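# Bridge three sticks over the blue disc using posts

## Task

Place all three sticks so each one's long axis, the line joining its two ends, crosses above the blue disc painted on the table. When you finish, no stick may be in contact with the table, and every post must remain at its original spot. You may use as many or as few of the arms as you like.

## Robot and tools

Robots. Three identical i2rt Big YAM arms, named arm1, arm2 and arm3. Each has six revolute joints, a two-finger gripper and a wrist camera (arm1_cam_wrist, arm2_cam_wrist, arm3_cam_wrist). Two cameras are fixed in the room: cam_high and cam_low. The hand reaches roughly 1.0 m from the joint1 axis.

Frame. Every pose uses one shared scene frame. Its origin is on the floor and +z points up. Positions are in metres and orientations are quaternions in w,x,y,z order. Each foot (base_link) faces along its own +x. Calibrated feet: arm1 at (+0.624, -0.003, +0.807), quat (+0.001, +0.001, -0.001, -1.000). arm2 at (-0.313, +0.541, +0.735), quat (+0.868, +0.007, +0.004, -0.496). arm3 at (-0.300, -0.533, +0.752), quat (+0.853, 0, 0, +0.522). The table tops under the arms are at z=+0.720. The point called hand lies between the finger pads, about 1 cm behind the tips. The fingers point along the hand's +z and close along its y. The printed hand can be off from the true one, more so at long reach. hand_target is the pose the arm would have at the joint targets it currently holds.

move. Its arguments are arm1, arm2, arm3 and cameras. Each arm gets its own separate object, and an arm you omit receives no new command. Inside an arm's object you may put:
- joints: absolute targets, by name. joint1_rad ranges -2.879..2.879 and turns the arm about its foot, positive counter-clockwise seen from above, with 0 along the foot's +x. joint2_rad ranges 0..3.141 (shoulder; 0 is upper arm back and level, positive lifts it up then forward). joint3_rad ranges 0..3.019 (elbow; 0 is folded, positive opens). joint4_rad ranges -1.692..1.57 (hand pitch, positive tips the fingers up). joint5_rad ranges -1.57..1.57 (sideways swing, positive to the arm's right). joint6_rad ranges -2.094..2.094 (roll, positive clockwise seen from behind). gripper_m ranges 0..0.093 and is the gap between the fingertips in metres. All joint values are in radians.
- target: one list of seven numbers [x, y, z, qw, qx, qy, qz]. It is an absolute hand pose in the scene frame. The hand follows a straight line toward it, starting from its current hand_target. When target is used, joints may hold only gripper_m; anything else makes the call refused.
- speed: the top speed of that line in m/s, from 0.002 to 0.5, default 0.25. Turning is capped at twice that value in rad/s. speed is allowed only together with target.

cameras is a list of camera names. Leave it out, or give null or ["all"], to get every camera. Give [] for no images. An unknown name makes the call invalid.

How motions run. All motions in one call start at the same moment. The hand paths in a call finish together, paced by the slowest one. Very long paths stop partway. Paths do not avoid obstacles or other arms. The hand lags, drifts and can overshoot speed, especially with the arm near straight. It often settles a centimetre or more away from the goal. Joints run at different rates, so a joint move can sweep the hand along a wide arc. Joints you leave out may still be driving toward older targets.

Results. Each arm's state lists joint_positions, Joint velocities ("within noise" means at rest), joint torques, hand and hand_target. The "move" line lists each arm that was sent a motion as done or with its worst status.
- off_target: the joint stopped short and may keep pushing.
- time_out: the joints now hold targets near where they stood and keep pushing. To relax a joint, send it its reported position.
- not_followed, "joint command not followed" or "pose unreachable": a safety check held back the targets. The arm may keep trying them until you resend.
- on_its_own: lists what an arm did that the call did not command.
- An arm marked "as last shown" was not commanded, and its old values are repeated.
- The "pictures" line gives the order of the images. Images may lag the state a little.

Gripper readings. When a hard part is fully gripped, gripper_m reads up to about 5 mm under the part's width. Closed on nothing, it reads 0 to 0.003. For a firm hold, command about 5 mm below the reading at first contact. To release, command well above the reading.

Other tools.
- wait(seconds 0..10, cameras): nothing new is commanded. Returns the state and images.
- zoom_image(camera, region [x0,y0,x1,y1] in pixels, top-left origin, at most 504 by 504): gives a closer look at the newest image from that camera.
- read_manual(section "licences"): returns licence text only.
- finished_scene(scene): ends the current scene, and this cannot be undone. Do it only when the sticks are set and will stay put without help.

Cautions.
- Arms keep pushing when they meet something, so avoid pressing on the table, posts or each other.
- Hard pushes and stretched-out holds heat the motors. A MOTOR HOT line is a warning, and an arm reaching 100 °C goes limp and falls.
- A hard squeeze or hit between two robots ends the scene, and that includes one gripper closing on another's fingers. No state line reports contact between robots.
- Don't drop sticks, let go of them while moving, or knock posts or objects off the work area.
- Something may occasionally nudge loose objects.

Each tool is called after "Call:" in YAML: its name, and indented under it one key for each argument.

## Session

Call:
move:

Scene clock: 0.00 s.
Joint torques (N m): no reading
Heat: arm1: hottest joint1_rad 33 °C; arm2: hottest joint2_rad 32 °C; arm3: hottest joint2_rad 39 °C.
Joint velocities: within noise
arm1.joint_positions: joint1_rad=+0.044 joint2_rad=+0.447 joint3_rad=+1.443 joint4_rad=-1.205 joint5_rad=-0.232 joint6_rad=+0.261 gripper_m=+0.09396
arm1.joint_status: not commanded
arm1.hand: x=+0.4694 y=-0.0478 z=+1.4319 quat_wxyz=(-0.185, -0.776, +0.012, +0.603) (m; scene frame)
arm1.hand_target: x=+0.4742 y=-0.0475 z=+1.4406 quat_wxyz=(-0.186, -0.769, +0.010, +0.612) (m; scene frame)
arm1.hand_status: not commanded
arm2.joint_positions: joint1_rad=+0.065 joint2_rad=+0.624 joint3_rad=+1.381 joint4_rad=-1.481 joint5_rad=+0.099 joint6_rad=+0.271 gripper_m=+0.09396
arm2.joint_status: not commanded
arm2.hand: x=-0.2062 y=+0.3430 z=+1.2370 quat_wxyz=(-0.365, -0.550, -0.729, +0.178) (m; scene frame)
arm2.hand_target: x=-0.2071 y=+0.3441 z=+1.2504 quat_wxyz=(-0.379, -0.547, -0.724, +0.182) (m; scene frame)
arm2.hand_status: not commanded
arm3.joint_positions: joint1_rad=+0.010 joint2_rad=+0.627 joint3_rad=+1.447 joint4_rad=-1.175 joint5_rad=+0.178 joint6_rad=+0.493 gripper_m=+0.09396
arm3.joint_status: not commanded
arm3.hand: x=-0.1627 y=-0.3279 z=+1.3543 quat_wxyz=(-0.449, +0.199, -0.794, -0.358) (m; scene frame)
arm3.hand_target: x=-0.1644 y=-0.3313 z=+1.3670 quat_wxyz=(-0.456, +0.195, -0.787, -0.367) (m; scene frame)
arm3.hand_status: not commanded
pictures: arm1_cam_wrist, arm2_cam_wrist, arm3_cam_wrist, cam_high, cam_low
Images, in order (width x height): arm1_cam_wrist 672x504, arm2_cam_wrist 672x504, arm3_cam_wrist 672x504, cam_high 896x504, cam_low 896x504.

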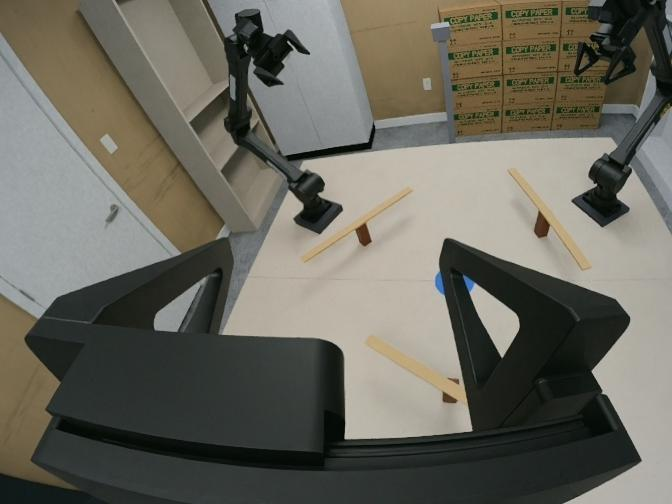

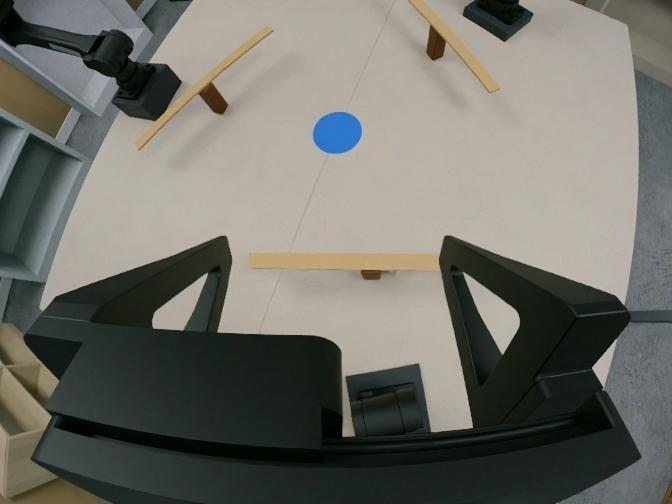

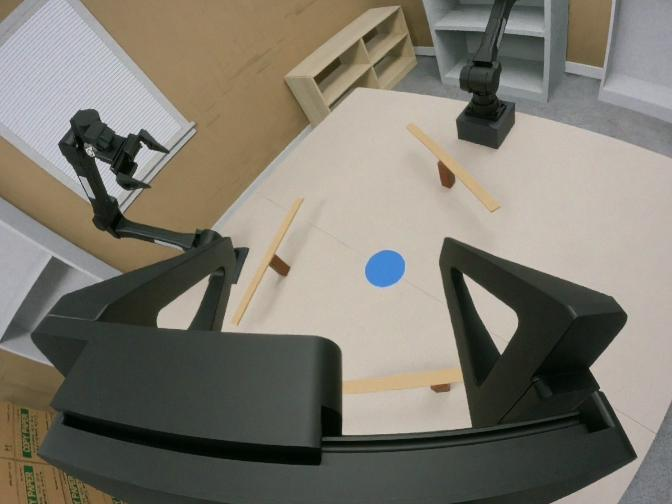

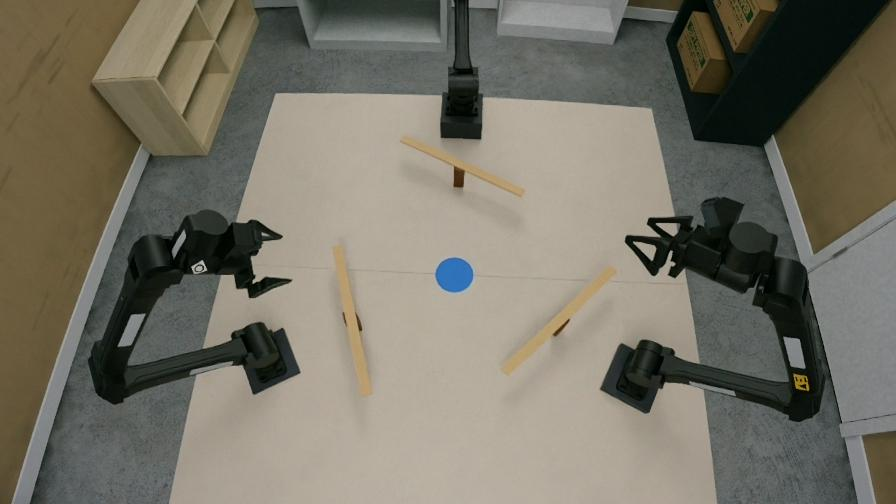

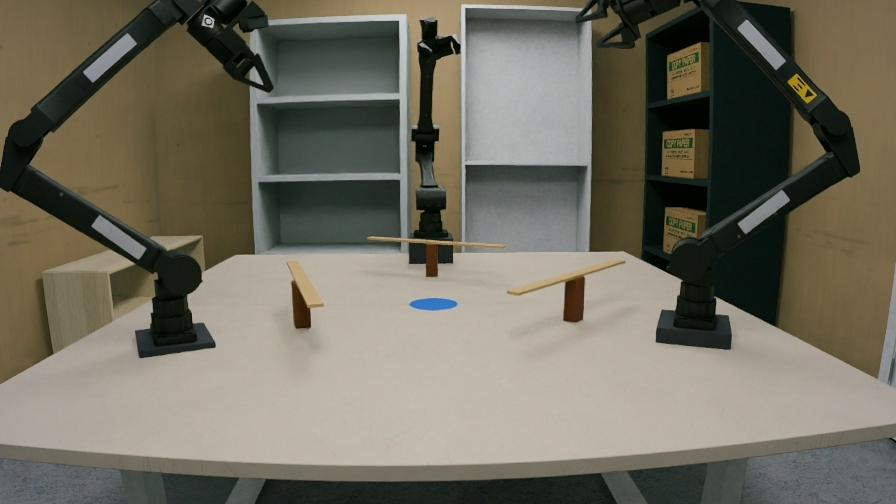

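Call:
move:
  arm1: {"target":[0.371,0.045,1.03,0,0.8616,-0.5075,0],"speed":0.3}
  arm2: {"target":[-0.172,0.332,1.03,0,0.912,0.410,0],"speed":0.3}
  arm3: {"target":[-0.163,-0.284,1.03,0,0.1305,0.9914,0],"speed":0.3}

Scene clock: 11.13 s.
Joint torques (N m): arm1=[0.5 -5.54 9.39 0.44 -0.06 0.05] | arm2=[0.62 -2.61 8.38 0.01 0.06 0.08] | arm3=[-1.85 -7 10.61 -0.05 0.05 0.11]
Heat: arm1: hottest joint1_rad 33 °C; arm2: hottest joint2_rad 32 °C; arm3: hottest joint2_rad 39 °C.
move: arm1 done; arm2 off_target; arm3 done
Joint velocities: within noise
arm1.joint_positions: joint1_rad=-0.176 joint2_rad=+1.007 joint3_rad=+0.970 joint4_rad=-1.542 joint5_rad=+0.005 joint6_rad=+0.874 gripper_m=+0.09396
arm1.joint_status: not commanded
arm1.hand: x=+0.3716 y=+0.0436 z=+1.0313 quat_wxyz=(+0.003, -0.866, +0.501, -0.004) (m; scene frame)
arm1.hand_target: x=+0.3711 y=+0.0450 z=+1.0300 quat_wxyz=(+0.000, -0.862, +0.507, +0.000) (m; scene frame)
arm1.hand_status: done (0.002 m and 1.1 deg from the pose sent, 0.424 m and 95.2 deg at the start)
arm2.joint_positions: joint1_rad=+0.093 joint2_rad=+0.953 joint3_rad=+1.138 joint4_rad=-1.683 joint5_rad=+0.011 joint6_rad=+1.331 gripper_m=+0.09396
arm2.joint_status: not commanded
arm2.hand: x=-0.1686 y=+0.3307 z=+1.0329 quat_wxyz=(-0.030, -0.908, -0.419, -0.005) (m; scene frame)
arm2.hand_target: x=-0.1717 y=+0.3318 z=+1.0294 quat_wxyz=(-0.020, -0.912, -0.410, -0.004) (m; scene frame)
arm2.hand_status: off_target (0.005 m and 3.6 deg from the pose sent, 0.210 m and 73.5 deg at the start; a joint's target at an end of its range on 59 of 107 steps)
arm3.joint_positions: joint1_rad=-0.022 joint2_rad=+1.083 joint3_rad=+1.149 joint4_rad=-1.641 joint5_rad=+0.002 joint6_rad=+1.319 gripper_m=+0.09396
arm3.joint_status: not commanded
arm3.hand: x=-0.1644 y=-0.2833 z=+1.0264 quat_wxyz=(+0.000, -0.122, -0.993, +0.002) (m; scene frame)
arm3.hand_target: x=-0.1631 y=-0.2840 z=+1.0299 quat_wxyz=(+0.000, -0.130, -0.991, +0.000) (m; scene frame)
arm3.hand_status: done (0.004 m and 1.1 deg from the pose sent, 0.327 m and 80.8 deg at the start)
pictures: arm1_cam_wrist, arm2_cam_wrist, arm3_cam_wrist, cam_high, cam_low
Images, in order (width x height): arm1_cam_wrist 672x504, arm2_cam_wrist 672x504, arm3_cam_wrist 672x504, cam_high 896x504, cam_low 896x504.

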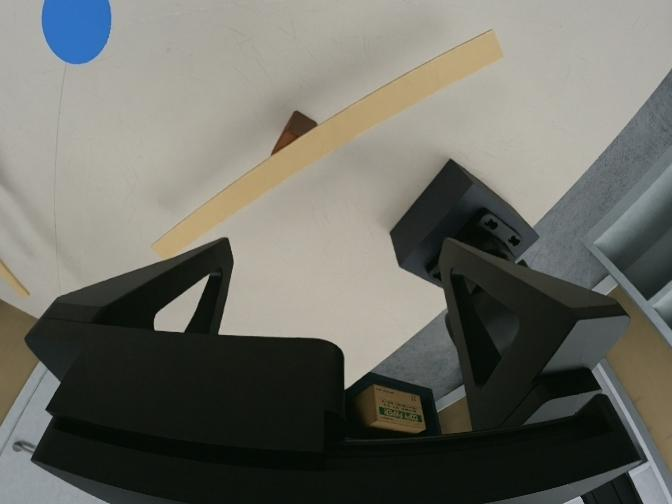

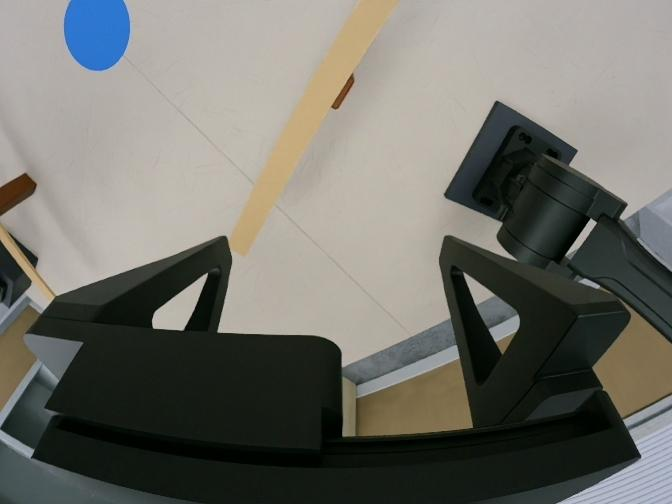

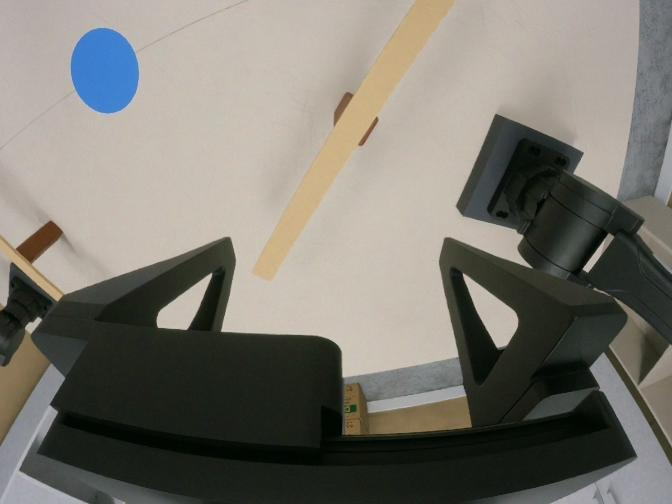

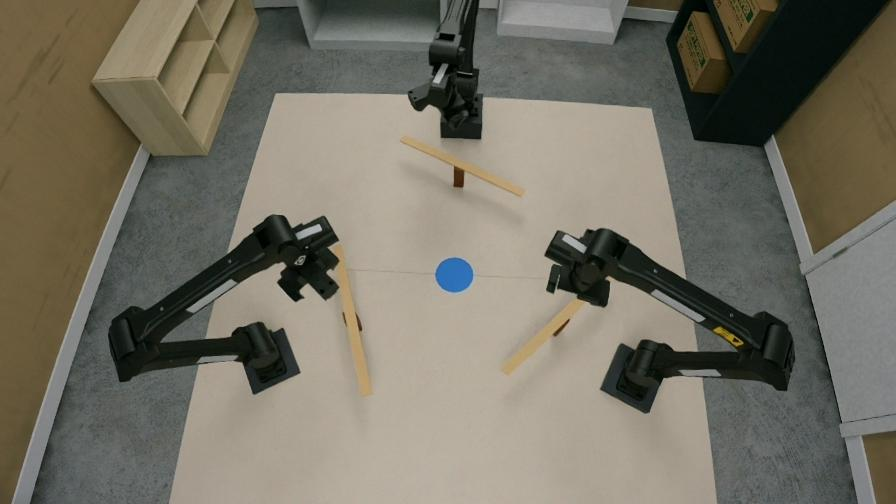

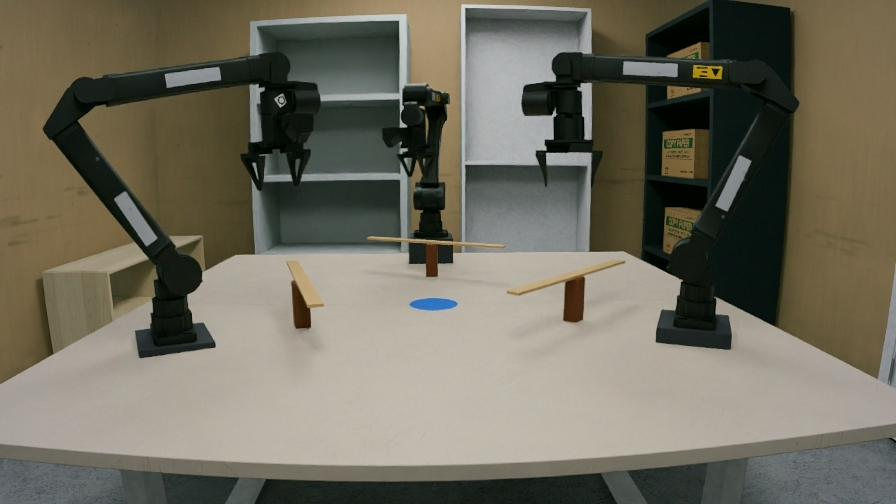

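Call:
move:
  arm1: {"target":[0.371,-0.035,1.0,0,0.8616,0.5075,0],"speed":0.35}
  arm2: {"target":[-0.163,0.293,1.0,0,-0.1305,0.9914,0],"speed":0.35}
  arm3: {"target":[-0.172,-0.323,1.0,0,0.912,-0.410,0],"speed":0.35}

Scene clock: 19.03 s.
Joint torques (N m): arm1=[1.67 -4.19 8.7 0.64 -0.23 -0.06] | arm2=[0.73 -3.66 8.31 0.84 -0.11 -0.08] | arm3=[-1.9 -6.95 10.15 0.43 -0.16 -0.11]
Heat: arm1: hottest joint1_rad 33 °C; arm2: hottest joint2_rad 32 °C; arm3: hottest joint2_rad 39 °C.
move: arm1 done; arm2 done; arm3 done
Joint velocities: within noise
arm1.joint_positions: joint1_rad=+0.124 joint2_rad=+1.003 joint3_rad=+0.897 joint4_rad=-1.464 joint5_rad=+0.005 joint6_rad=-0.923 gripper_m=+0.09397
arm1.joint_status: not commanded
arm1.hand: x=+0.3706 y=-0.0331 z=+1.0045 quat_wxyz=(+0.001, -0.866, -0.501, -0.001) (m; scene frame)
arm1.hand_target: x=+0.3711 y=-0.0350 z=+1.0000 quat_wxyz=(+0.000, -0.862, -0.508, +0.000) (m; scene frame)
arm1.hand_status: done (0.005 m and 0.9 deg from the pose sent, 0.085 m and 121.1 deg at the start)
arm2.joint_positions: joint1_rad=+0.039 joint2_rad=+1.064 joint3_rad=+1.138 joint4_rad=-1.625 joint5_rad=+0.010 joint6_rad=-1.262 gripper_m=+0.09398
arm2.joint_status: not commanded
arm2.hand: x=-0.1622 y=+0.2968 z=+1.0056 quat_wxyz=(-0.001, +0.131, -0.991, +0.003) (m; scene frame)
arm2.hand_target: x=-0.1630 y=+0.2931 z=+1.0001 quat_wxyz=(+0.000, +0.131, -0.991, +0.000) (m; scene frame)
arm2.hand_status: done (0.007 m and 0.4 deg from the pose sent, 0.050 m and 145.5 deg at the start)
arm3.joint_positions: joint1_rad=-0.065 joint2_rad=+0.987 joint3_rad=+1.006 joint4_rad=-1.617 joint5_rad=+0.003 joint6_rad=-1.259 gripper_m=+0.09398
arm3.joint_status: not commanded
arm3.hand: x=-0.1740 y=-0.3234 z=+0.9956 quat_wxyz=(+0.013, +0.911, -0.412, +0.000) (m; scene frame)
arm3.hand_target: x=-0.1720 y=-0.3230 z=+1.0000 quat_wxyz=(+0.000, +0.912, -0.410, +0.000) (m; scene frame)
arm3.hand_status: done (0.005 m and 1.6 deg from the pose sent, 0.048 m and 145.6 deg at the start)
pictures: arm1_cam_wrist, arm2_cam_wrist, arm3_cam_wrist, cam_high, cam_low
Images, in order (width x height): arm1_cam_wrist 672x504, arm2_cam_wrist 672x504, arm3_cam_wrist 672x504, cam_high 896x504, cam_low 896x504.

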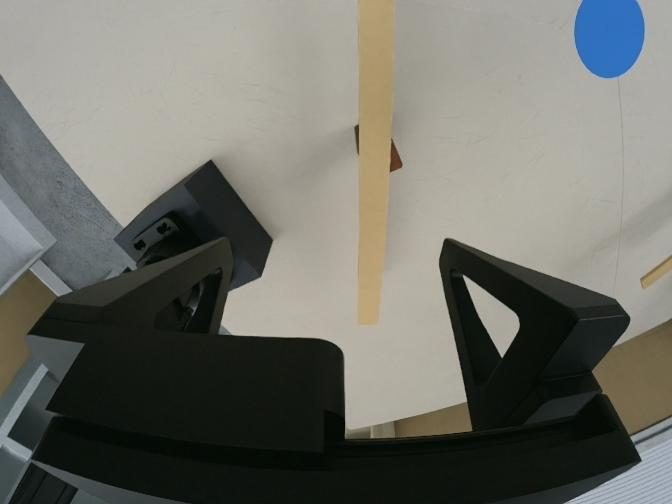

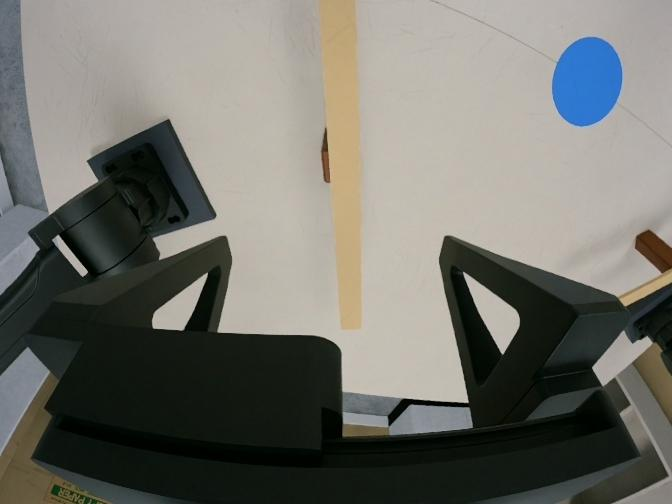

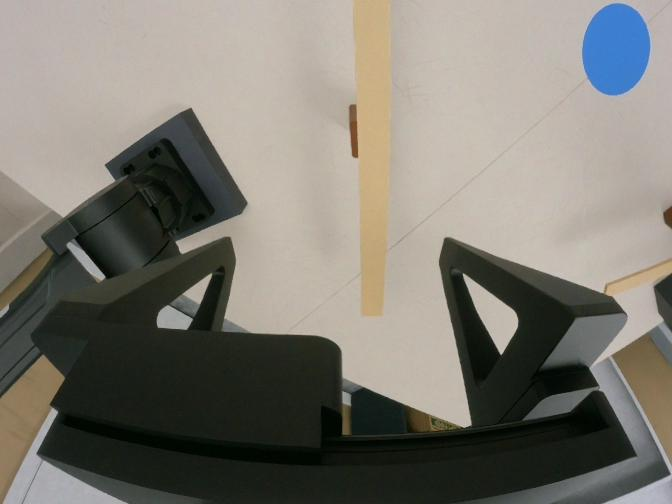

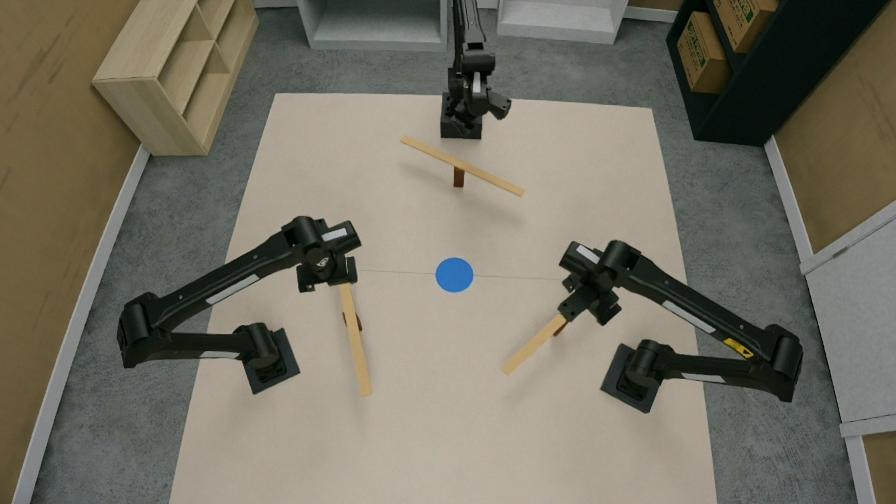

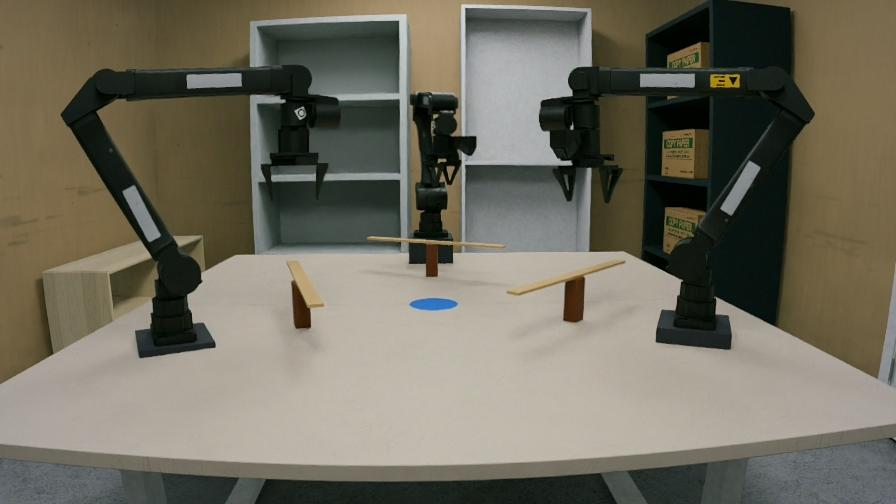

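Call:
move:
  arm1: {"target":[0.350,0.010,0.91,0,0.8526,0.5225,0],"speed":0.3}
  arm2: {"target":[-0.193,0.280,0.91,0,-0.1478,0.989,0],"speed":0.3}
  arm3: {"target":[-0.138,-0.307,0.91,0,0.917,-0.3987,0],"speed":0.3}

Scene clock: 24.90 s.
Joint torques (N m): arm1=[0.32 -5.54 8.46 0.47 -0.19 -0.12] | arm2=[0.91 -4.25 8.59 0.77 -0.15 -0.12] | arm3=[-1.67 -7.53 10.56 0.49 -0.15 -0.11]
Heat: arm1: hottest joint1_rad 32 °C; arm2: hottest joint2_rad 32 °C; arm3: hottest joint2_rad 38 °C.
move: arm1 done; arm2 done; arm3 done
Joint velocities: within noise
arm1.joint_positions: joint1_rad=-0.042 joint2_rad=+1.137 joint3_rad=+0.732 joint4_rad=-1.177 joint5_rad=+0.005 joint6_rad=-1.132 gripper_m=+0.09397
arm1.joint_status: not commanded
arm1.hand: x=+0.3518 y=+0.0097 z=+0.9106 quat_wxyz=(-0.003, -0.854, -0.520, -0.006) (m; scene frame)
arm1.hand_target: x=+0.3500 y=+0.0101 z=+0.9100 quat_wxyz=(+0.000, -0.853, -0.522, +0.000) (m; scene frame)
arm1.hand_status: done (0.002 m and 0.8 deg from the pose sent, 0.106 m and 2.9 deg at the start)
arm2.joint_positions: joint1_rad=-0.083 joint2_rad=+1.082 joint3_rad=+0.904 joint4_rad=-1.384 joint5_rad=+0.009 joint6_rad=-1.414 gripper_m=+0.09398
arm2.joint_status: not commanded
arm2.hand: x=-0.1930 y=+0.2829 z=+0.9116 quat_wxyz=(+0.002, +0.146, -0.989, -0.003) (m; scene frame)
arm2.hand_target: x=-0.1930 y=+0.2799 z=+0.9101 quat_wxyz=(+0.000, +0.148, -0.989, +0.000) (m; scene frame)
arm2.hand_status: done (0.003 m and 0.4 deg from the pose sent, 0.102 m and 2.0 deg at the start)
arm3.joint_positions: joint1_rad=-0.143 joint2_rad=+1.100 joint3_rad=+0.837 joint4_rad=-1.336 joint5_rad=+0.003 joint6_rad=-1.359 gripper_m=+0.09398
arm3.joint_status: not commanded
arm3.hand: x=-0.1422 y=-0.3114 z=+0.9041 quat_wxyz=(+0.014, +0.916, -0.402, -0.002) (m; scene frame)
arm3.hand_target: x=-0.1381 y=-0.3071 z=+0.9101 quat_wxyz=(+0.000, +0.917, -0.399, +0.000) (m; scene frame)
arm3.hand_status: done (0.008 m and 1.7 deg from the pose sent, 0.094 m and 2.3 deg at the start)
pictures: arm1_cam_wrist, arm2_cam_wrist, arm3_cam_wrist, cam_high, cam_low
Images, in order (width x height): arm1_cam_wrist 672x504, arm2_cam_wrist 672x504, arm3_cam_wrist 672x504, cam_high 896x504, cam_low 896x504.

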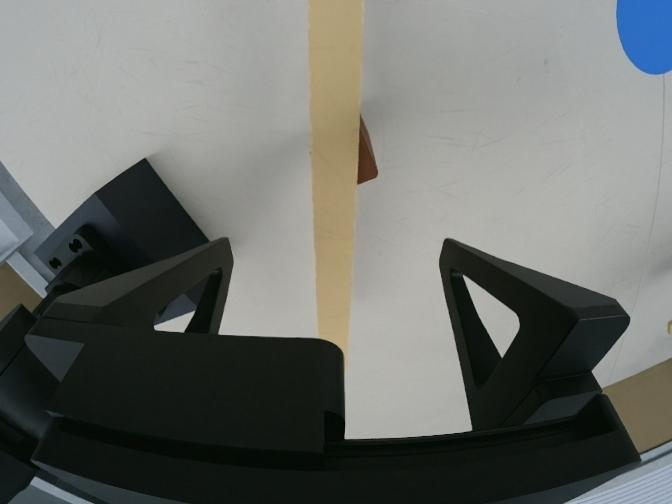

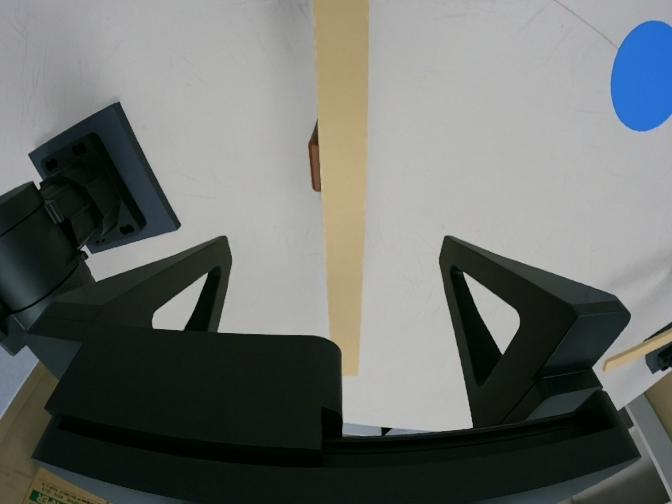

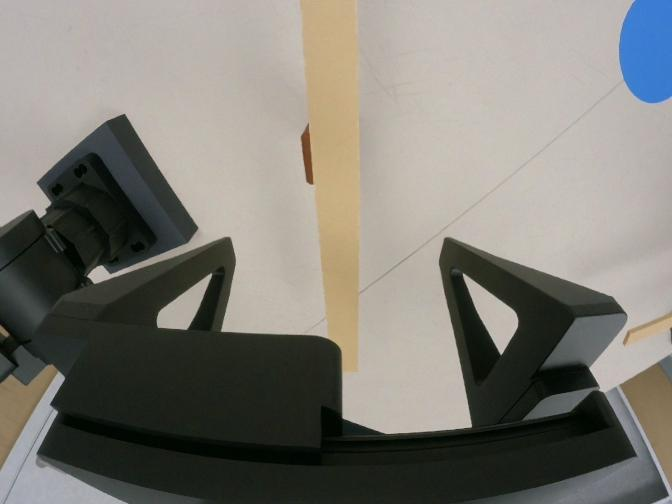

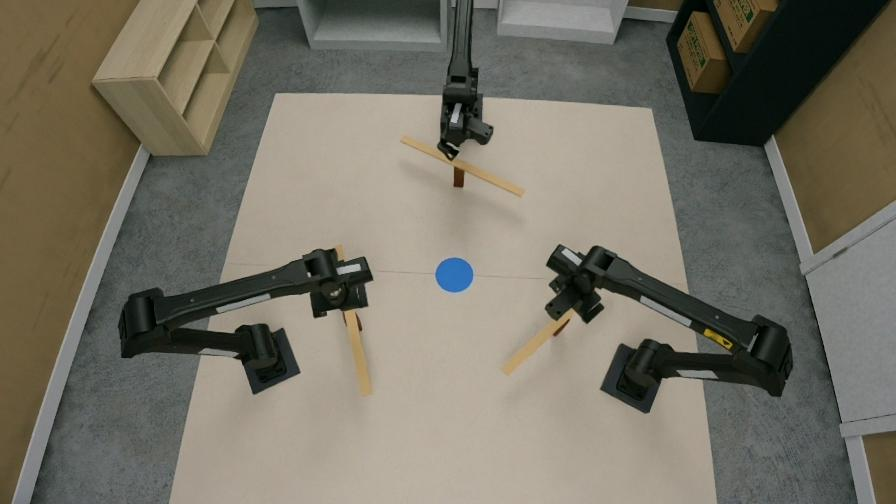

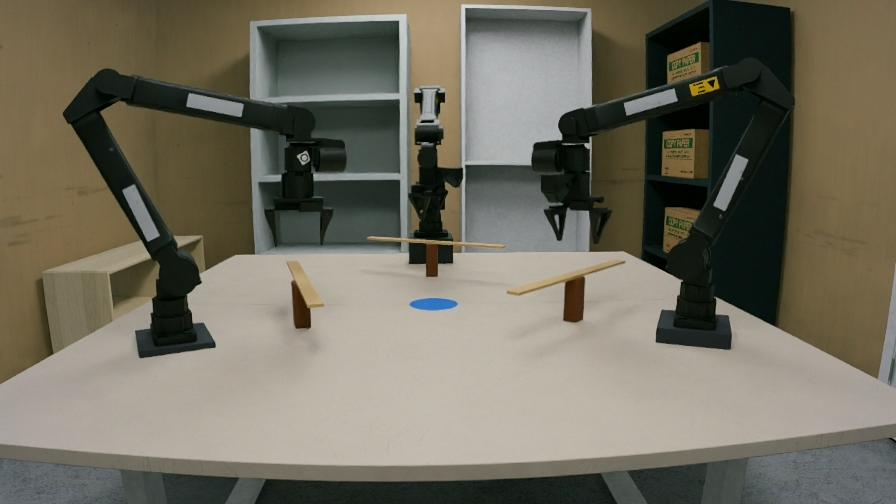

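Call:
zoom_image:
  camera: "arm1_cam_wrist"
  region: [250, 50, 450, 270]

Call:
zoom_image:
  camera: "cam_low"
  region: [260, 200, 660, 360]

Call:
zoom_image:
  camera: "arm3_cam_wrist"
  region: [250, 50, 450, 270]

Call:
zoom_image:
  camera: "cam_high"
  region: [310, 110, 660, 410]

Scaled by 2.291 from the camera's 672x504 image, which has a finer 960x720 frame.

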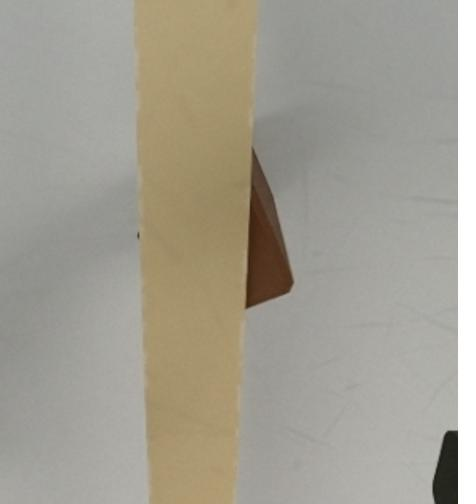

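Scaled by 1.260 from the camera's 896x504 image, which has a finer 1280x720 frame.

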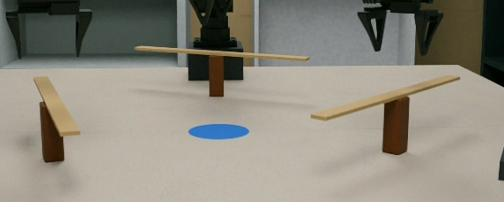

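Scaled by 2.291 from the camera's 672x504 image, which has a finer 960x720 frame.

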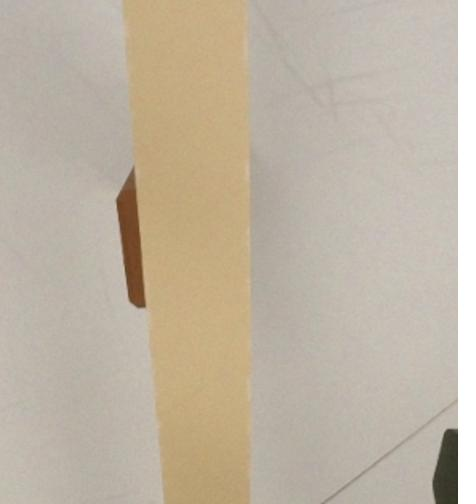

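Scaled by 1.440 from the camera's 896x504 image, which has a finer 1280x720 frame.

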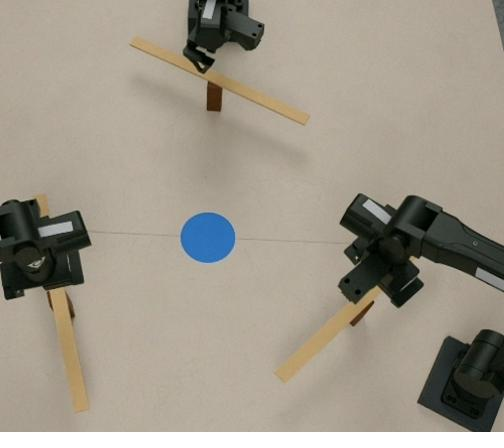

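Call:
move:
  arm1: {"target":[0.354,0.020,0.836,0,0.8526,0.5225,0],"speed":0.2}
  arm2: {"target":[-0.201,0.267,0.835,0,-0.1693,0.9856,0],"speed":0.2}
  arm3: {"target":[-0.132,-0.313,0.841,0,0.9255,-0.3786,0],"speed":0.2}

Call:
zoom_image:
  camera: "cam_low"
  region: [260, 160, 660, 360]

Scene clock: 28.63 s.
Joint torques (N m): arm1=[0.91 -5.66 7.53 0.54 -0.25 -0.13] | arm2=[0.67 -5.3 7.82 0.79 -0.13 -0.11] | arm3=[-1.61 -6.89 9.62 0.51 -0.14 -0.11]
Heat: arm1: hottest joint1_rad 32 °C; arm2: hottest joint2_rad 32 °C; arm3: hottest joint2_rad 39 °C.
move: arm1 done; arm2 done; arm3 done
Joint velocities: within noise
arm1.joint_positions: joint1_rad=-0.075 joint2_rad=+1.253 joint3_rad=+0.601 joint4_rad=-0.922 joint5_rad=+0.004 joint6_rad=-1.170 gripper_m=+0.09397
arm1.joint_status: not commanded
arm1.hand: x=+0.3546 y=+0.0184 z=+0.8380 quat_wxyz=(-0.001, -0.853, -0.521, -0.003) (m; scene frame)
arm1.hand_target: x=+0.3540 y=+0.0200 z=+0.8361 quat_wxyz=(+0.000, -0.853, -0.522, +0.000) (m; scene frame)
arm1.hand_status: done (0.003 m and 0.4 deg from the pose sent, 0.075 m and 0.8 deg at the start)
arm2.joint_positions: joint1_rad=-0.126 joint2_rad=+1.182 joint3_rad=+0.770 joint4_rad=-1.153 joint5_rad=+0.009 joint6_rad=-1.503 gripper_m=+0.09398
arm2.joint_status: not commanded
arm2.hand: x=-0.1998 y=+0.2696 z=+0.8359 quat_wxyz=(+0.002, +0.168, -0.986, -0.004) (m; scene frame)
arm2.hand_target: x=-0.2010 y=+0.2670 z=+0.8351 quat_wxyz=(+0.000, +0.169, -0.986, +0.000) (m; scene frame)
arm2.hand_status: done (0.003 m and 0.6 deg from the pose sent, 0.079 m and 2.8 deg at the start)
arm3.joint_positions: joint1_rad=-0.171 joint2_rad=+1.163 joint3_rad=+0.698 joint4_rad=-1.124 joint5_rad=+0.002 joint6_rad=-1.433 gripper_m=+0.09398
arm3.joint_status: not commanded
arm3.hand: x=-0.1368 y=-0.3169 z=+0.8385 quat_wxyz=(+0.008, +0.925, -0.381, -0.001) (m; scene frame)
arm3.hand_target: x=-0.1320 y=-0.3131 z=+0.8411 quat_wxyz=(+0.000, +0.926, -0.379, +0.000) (m; scene frame)
arm3.hand_status: done (0.007 m and 1.0 deg from the pose sent, 0.064 m and 3.3 deg at the start)
pictures: arm1_cam_wrist, arm2_cam_wrist, arm3_cam_wrist, cam_high, cam_low
Images, in order (width x height): arm1_cam_wrist 672x504, arm2_cam_wrist 672x504, arm3_cam_wrist 672x504, cam_high 896x504, cam_low 896x504.

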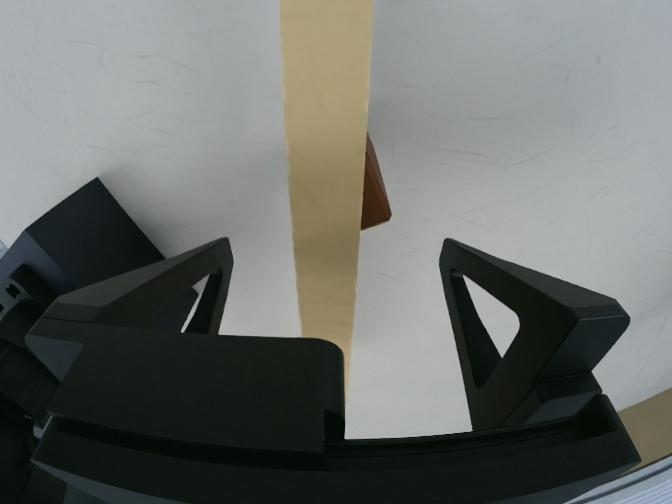

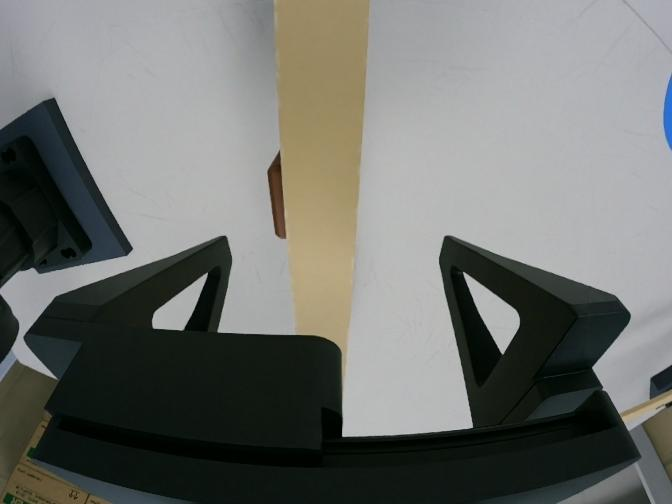

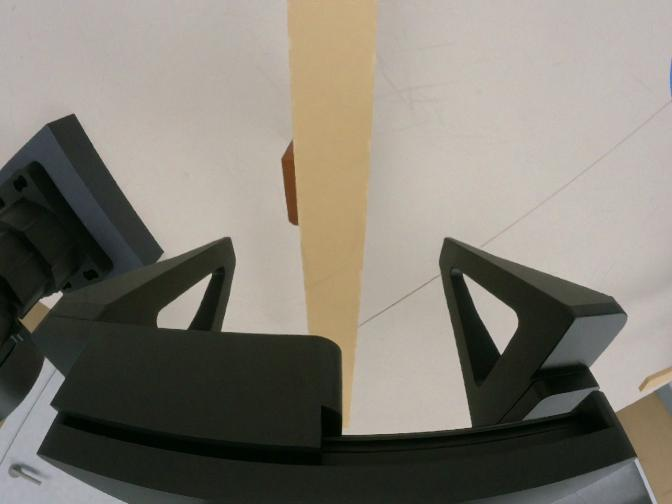

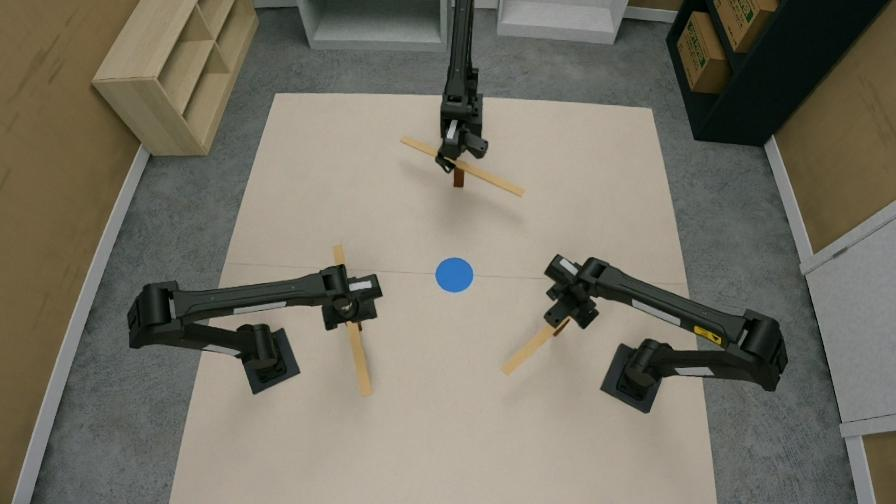

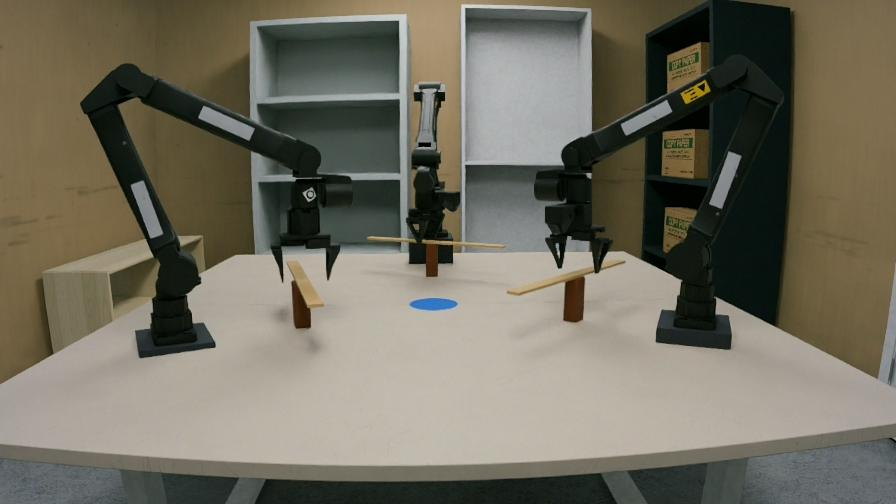

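Scaled by 1.260 from the camera's 896x504 image, which has a finer 1280x720 frame.

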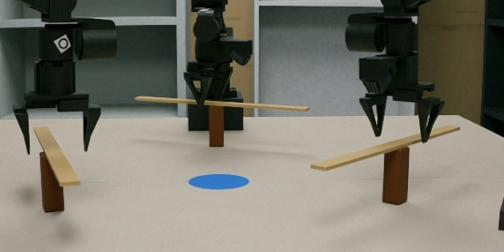

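Call:
move:
  arm1: {"target":[0.3576,0.0184,0.826,0,0.8526,0.5225,0],"speed":0.1}
  arm2: {"target":[-0.203,0.2727,0.826,0,-0.1693,0.9856,0],"speed":0.1}
  arm3: {"target":[-0.132,-0.313,0.830,0,0.9255,-0.3786,0],"speed":0.1}
  cameras: ["cam_low","arm1_cam_wrist","arm2_cam_wrist"]

Call:
zoom_image:
  camera: "cam_low"
  region: [260, 160, 660, 360]

Scene clock: 30.53 s.
Joint torques (N m): arm1=[1.03 -4.78 7.02 0.58 -0.23 -0.09] | arm2=[0.85 -5.6 7.41 0.79 -0.13 -0.07] | arm3=[-1.85 -6.12 9.03 0.53 -0.15 -0.12]
Heat: arm1: hottest joint1_rad 32 °C; arm2: hottest joint2_rad 32 °C; arm3: hottest joint2_rad 38 °C.
move: arm1 done; arm2 done; arm3 done
Joint velocities: within noise
arm1.joint_positions: joint1_rad=-0.075 joint2_rad=+1.256 joint3_rad=+0.583 joint4_rad=-0.887 joint5_rad=+0.004 joint6_rad=-1.171 gripper_m=+0.09397
arm1.joint_status: not commanded
arm1.hand: x=+0.3549 y=+0.0184 z=+0.8319 quat_wxyz=(+0.003, -0.853, -0.522, +0.003) (m; scene frame)
arm1.hand_target: x=+0.3576 y=+0.0184 z=+0.8262 quat_wxyz=(+0.000, -0.853, -0.522, +0.000) (m; scene frame)
arm1.hand_status: done (0.006 m and 0.5 deg from the pose sent, 0.012 m and 0.4 deg at the start)
arm2.joint_positions: joint1_rad=-0.126 joint2_rad=+1.182 joint3_rad=+0.744 joint4_rad=-1.128 joint5_rad=+0.009 joint6_rad=-1.504 gripper_m=+0.09398
arm2.joint_status: not commanded
arm2.hand: x=-0.2014 y=+0.2734 z=+0.8272 quat_wxyz=(+0.002, +0.169, -0.986, -0.004) (m; scene frame)
arm2.hand_target: x=-0.2030 y=+0.2728 z=+0.8260 quat_wxyz=(+0.000, +0.169, -0.986, +0.000) (m; scene frame)
arm2.hand_status: done (0.002 m and 0.6 deg from the pose sent, 0.011 m and 0.6 deg at the start)
arm3.joint_positions: joint1_rad=-0.171 joint2_rad=+1.171 joint3_rad=+0.684 joint4_rad=-1.087 joint5_rad=+0.002 joint6_rad=-1.433 gripper_m=+0.09398
arm3.joint_status: not commanded
arm3.hand: x=-0.1351 y=-0.3147 z=+0.8315 quat_wxyz=(+0.001, +0.925, -0.381, +0.001) (m; scene frame)
arm3.hand_target: x=-0.1320 y=-0.3130 z=+0.8301 quat_wxyz=(+0.000, +0.926, -0.379, +0.000) (m; scene frame)
arm3.hand_status: done (0.004 m and 0.3 deg from the pose sent, 0.010 m and 1.0 deg at the start)
pictures: arm1_cam_wrist, arm2_cam_wrist, cam_low
Images, in order (width x height): arm1_cam_wrist 672x504, arm2_cam_wrist 672x504, cam_low 896x504.

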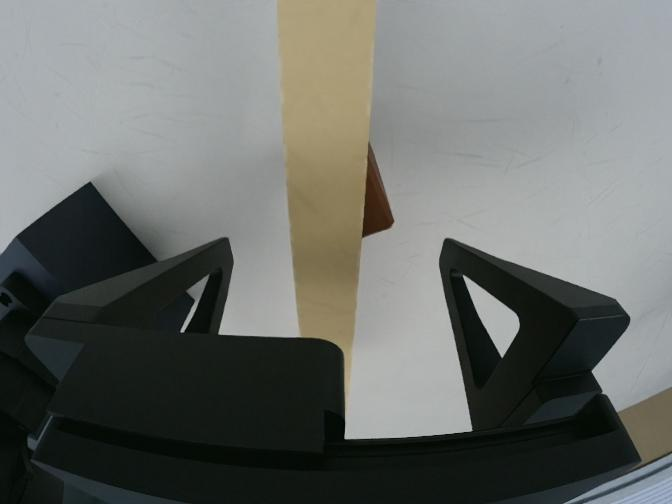

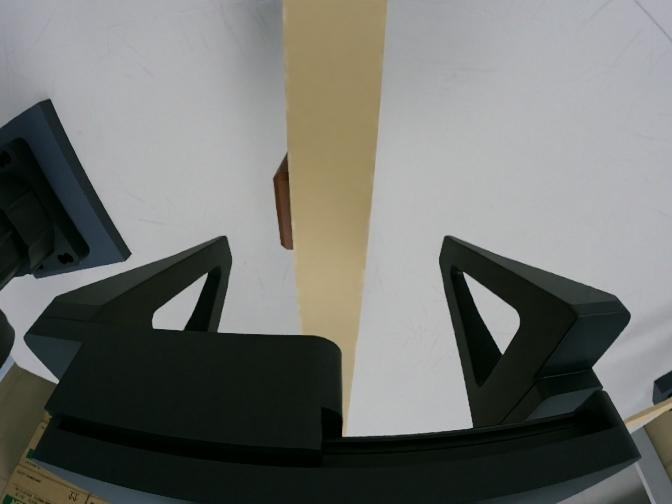

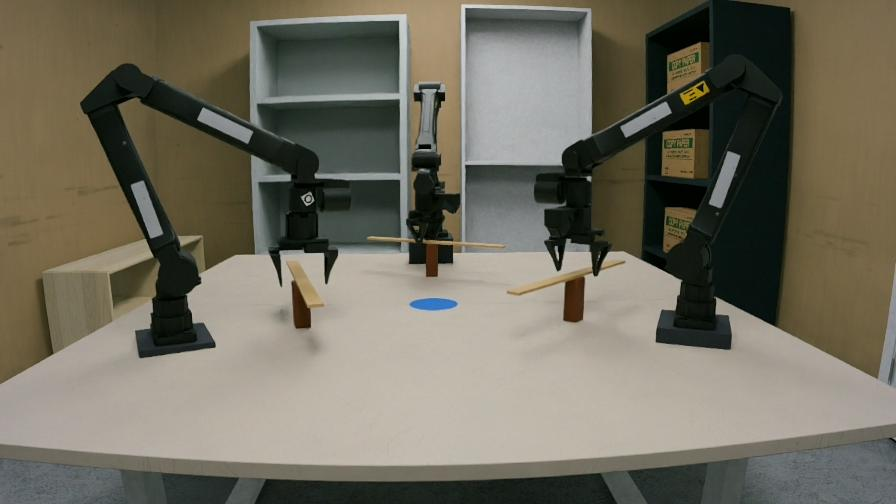

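Scaled by 1.260 from the camera's 896x504 image, which has a finer 1280x720 frame.

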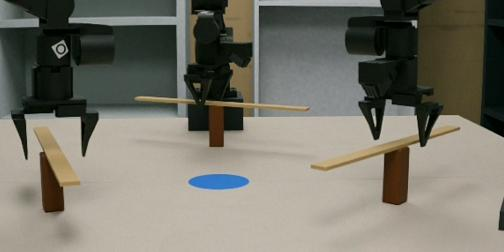

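Call:
move:
  arm1: {"joints":{"gripper_m":0.045}}
  arm2: {"joints":{"gripper_m":0.045}}
  arm3: {"joints":{"gripper_m":0.045}}
  cameras: ["cam_low","arm1_cam_wrist","arm2_cam_wrist","arm3_cam_wrist"]

Scene clock: 31.47 s.
Joint torques (N m): arm1=[0.67 -5.13 7.05 0.54 -0.24 -0.05] | arm2=[0.73 -5.6 7.39 0.75 -0.13 -0.07] | arm3=[-1.79 -6.18 9.1 0.5 -0.15 -0.09]
Heat: arm1: hottest joint1_rad 32 °C; arm2: hottest joint2_rad 32 °C; arm3: hottest joint2_rad 38 °C.
move: arm1 done; arm2 done; arm3 done
Joint velocities: within noise
arm1.joint_positions: joint1_rad=-0.075 joint2_rad=+1.256 joint3_rad=+0.583 joint4_rad=-0.887 joint5_rad=+0.004 joint6_rad=-1.171 gripper_m=+0.04514
arm1.joint_status: all done
arm1.hand: x=+0.3549 y=+0.0184 z=+0.8319 quat_wxyz=(+0.003, -0.853, -0.522, +0.003) (m; scene frame)
arm1.hand_target: x=+0.3577 y=+0.0184 z=+0.8262 quat_wxyz=(+0.000, -0.853, -0.522, +0.000) (m; scene frame)
arm1.hand_status: not commanded
arm2.joint_positions: joint1_rad=-0.126 joint2_rad=+1.182 joint3_rad=+0.744 joint4_rad=-1.128 joint5_rad=+0.009 joint6_rad=-1.505 gripper_m=+0.04513
arm2.joint_status: all done
arm2.hand: x=-0.2014 y=+0.2733 z=+0.8272 quat_wxyz=(+0.002, +0.169, -0.986, -0.004) (m; scene frame)
arm2.hand_target: x=-0.2030 y=+0.2727 z=+0.8260 quat_wxyz=(+0.000, +0.169, -0.986, +0.000) (m; scene frame)
arm2.hand_status: not commanded
arm3.joint_positions: joint1_rad=-0.171 joint2_rad=+1.171 joint3_rad=+0.684 joint4_rad=-1.087 joint5_rad=+0.002 joint6_rad=-1.434 gripper_m=+0.04510
arm3.joint_status: all done
arm3.hand: x=-0.1351 y=-0.3147 z=+0.8315 quat_wxyz=(+0.001, +0.925, -0.380, +0.001) (m; scene frame)
arm3.hand_target: x=-0.1320 y=-0.3130 z=+0.8301 quat_wxyz=(+0.000, +0.925, -0.379, +0.000) (m; scene frame)
arm3.hand_status: not commanded
pictures: arm1_cam_wrist, arm2_cam_wrist, arm3_cam_wrist, cam_low
Images, in order (width x height): arm1_cam_wrist 672x504, arm2_cam_wrist 672x504, arm3_cam_wrist 672x504, cam_low 896x504.

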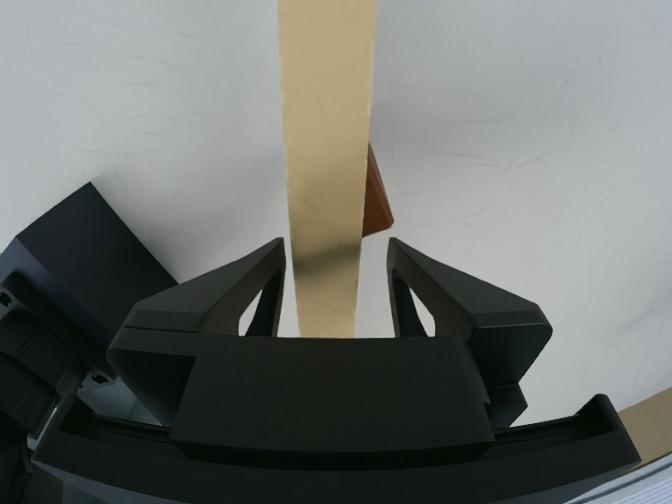

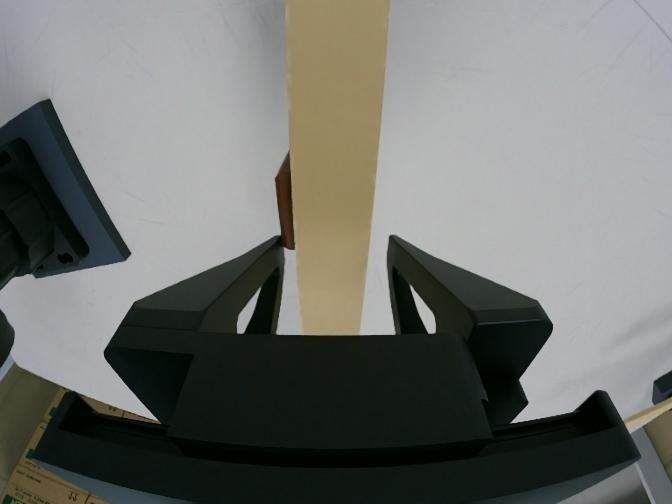

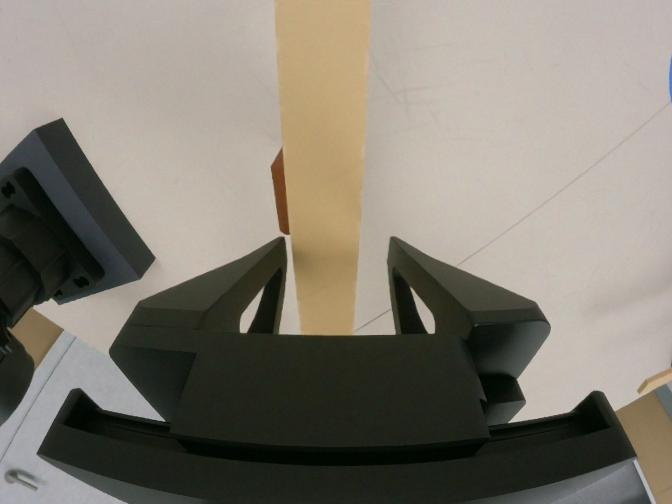

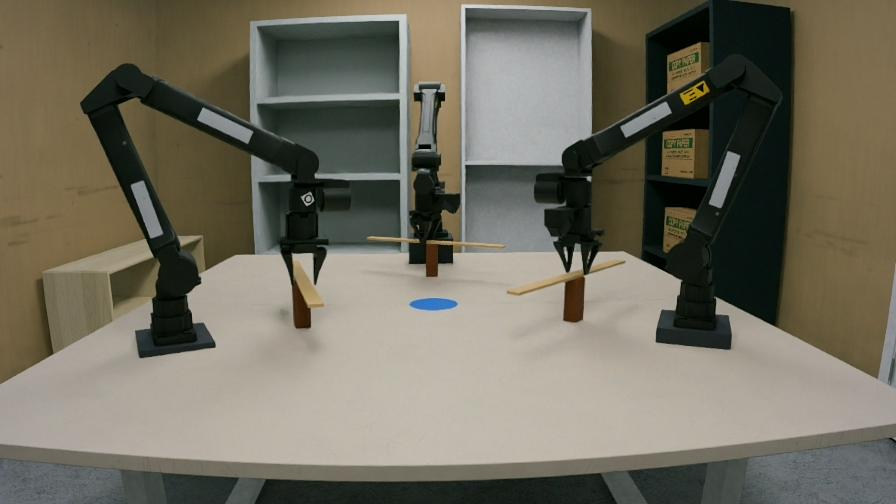

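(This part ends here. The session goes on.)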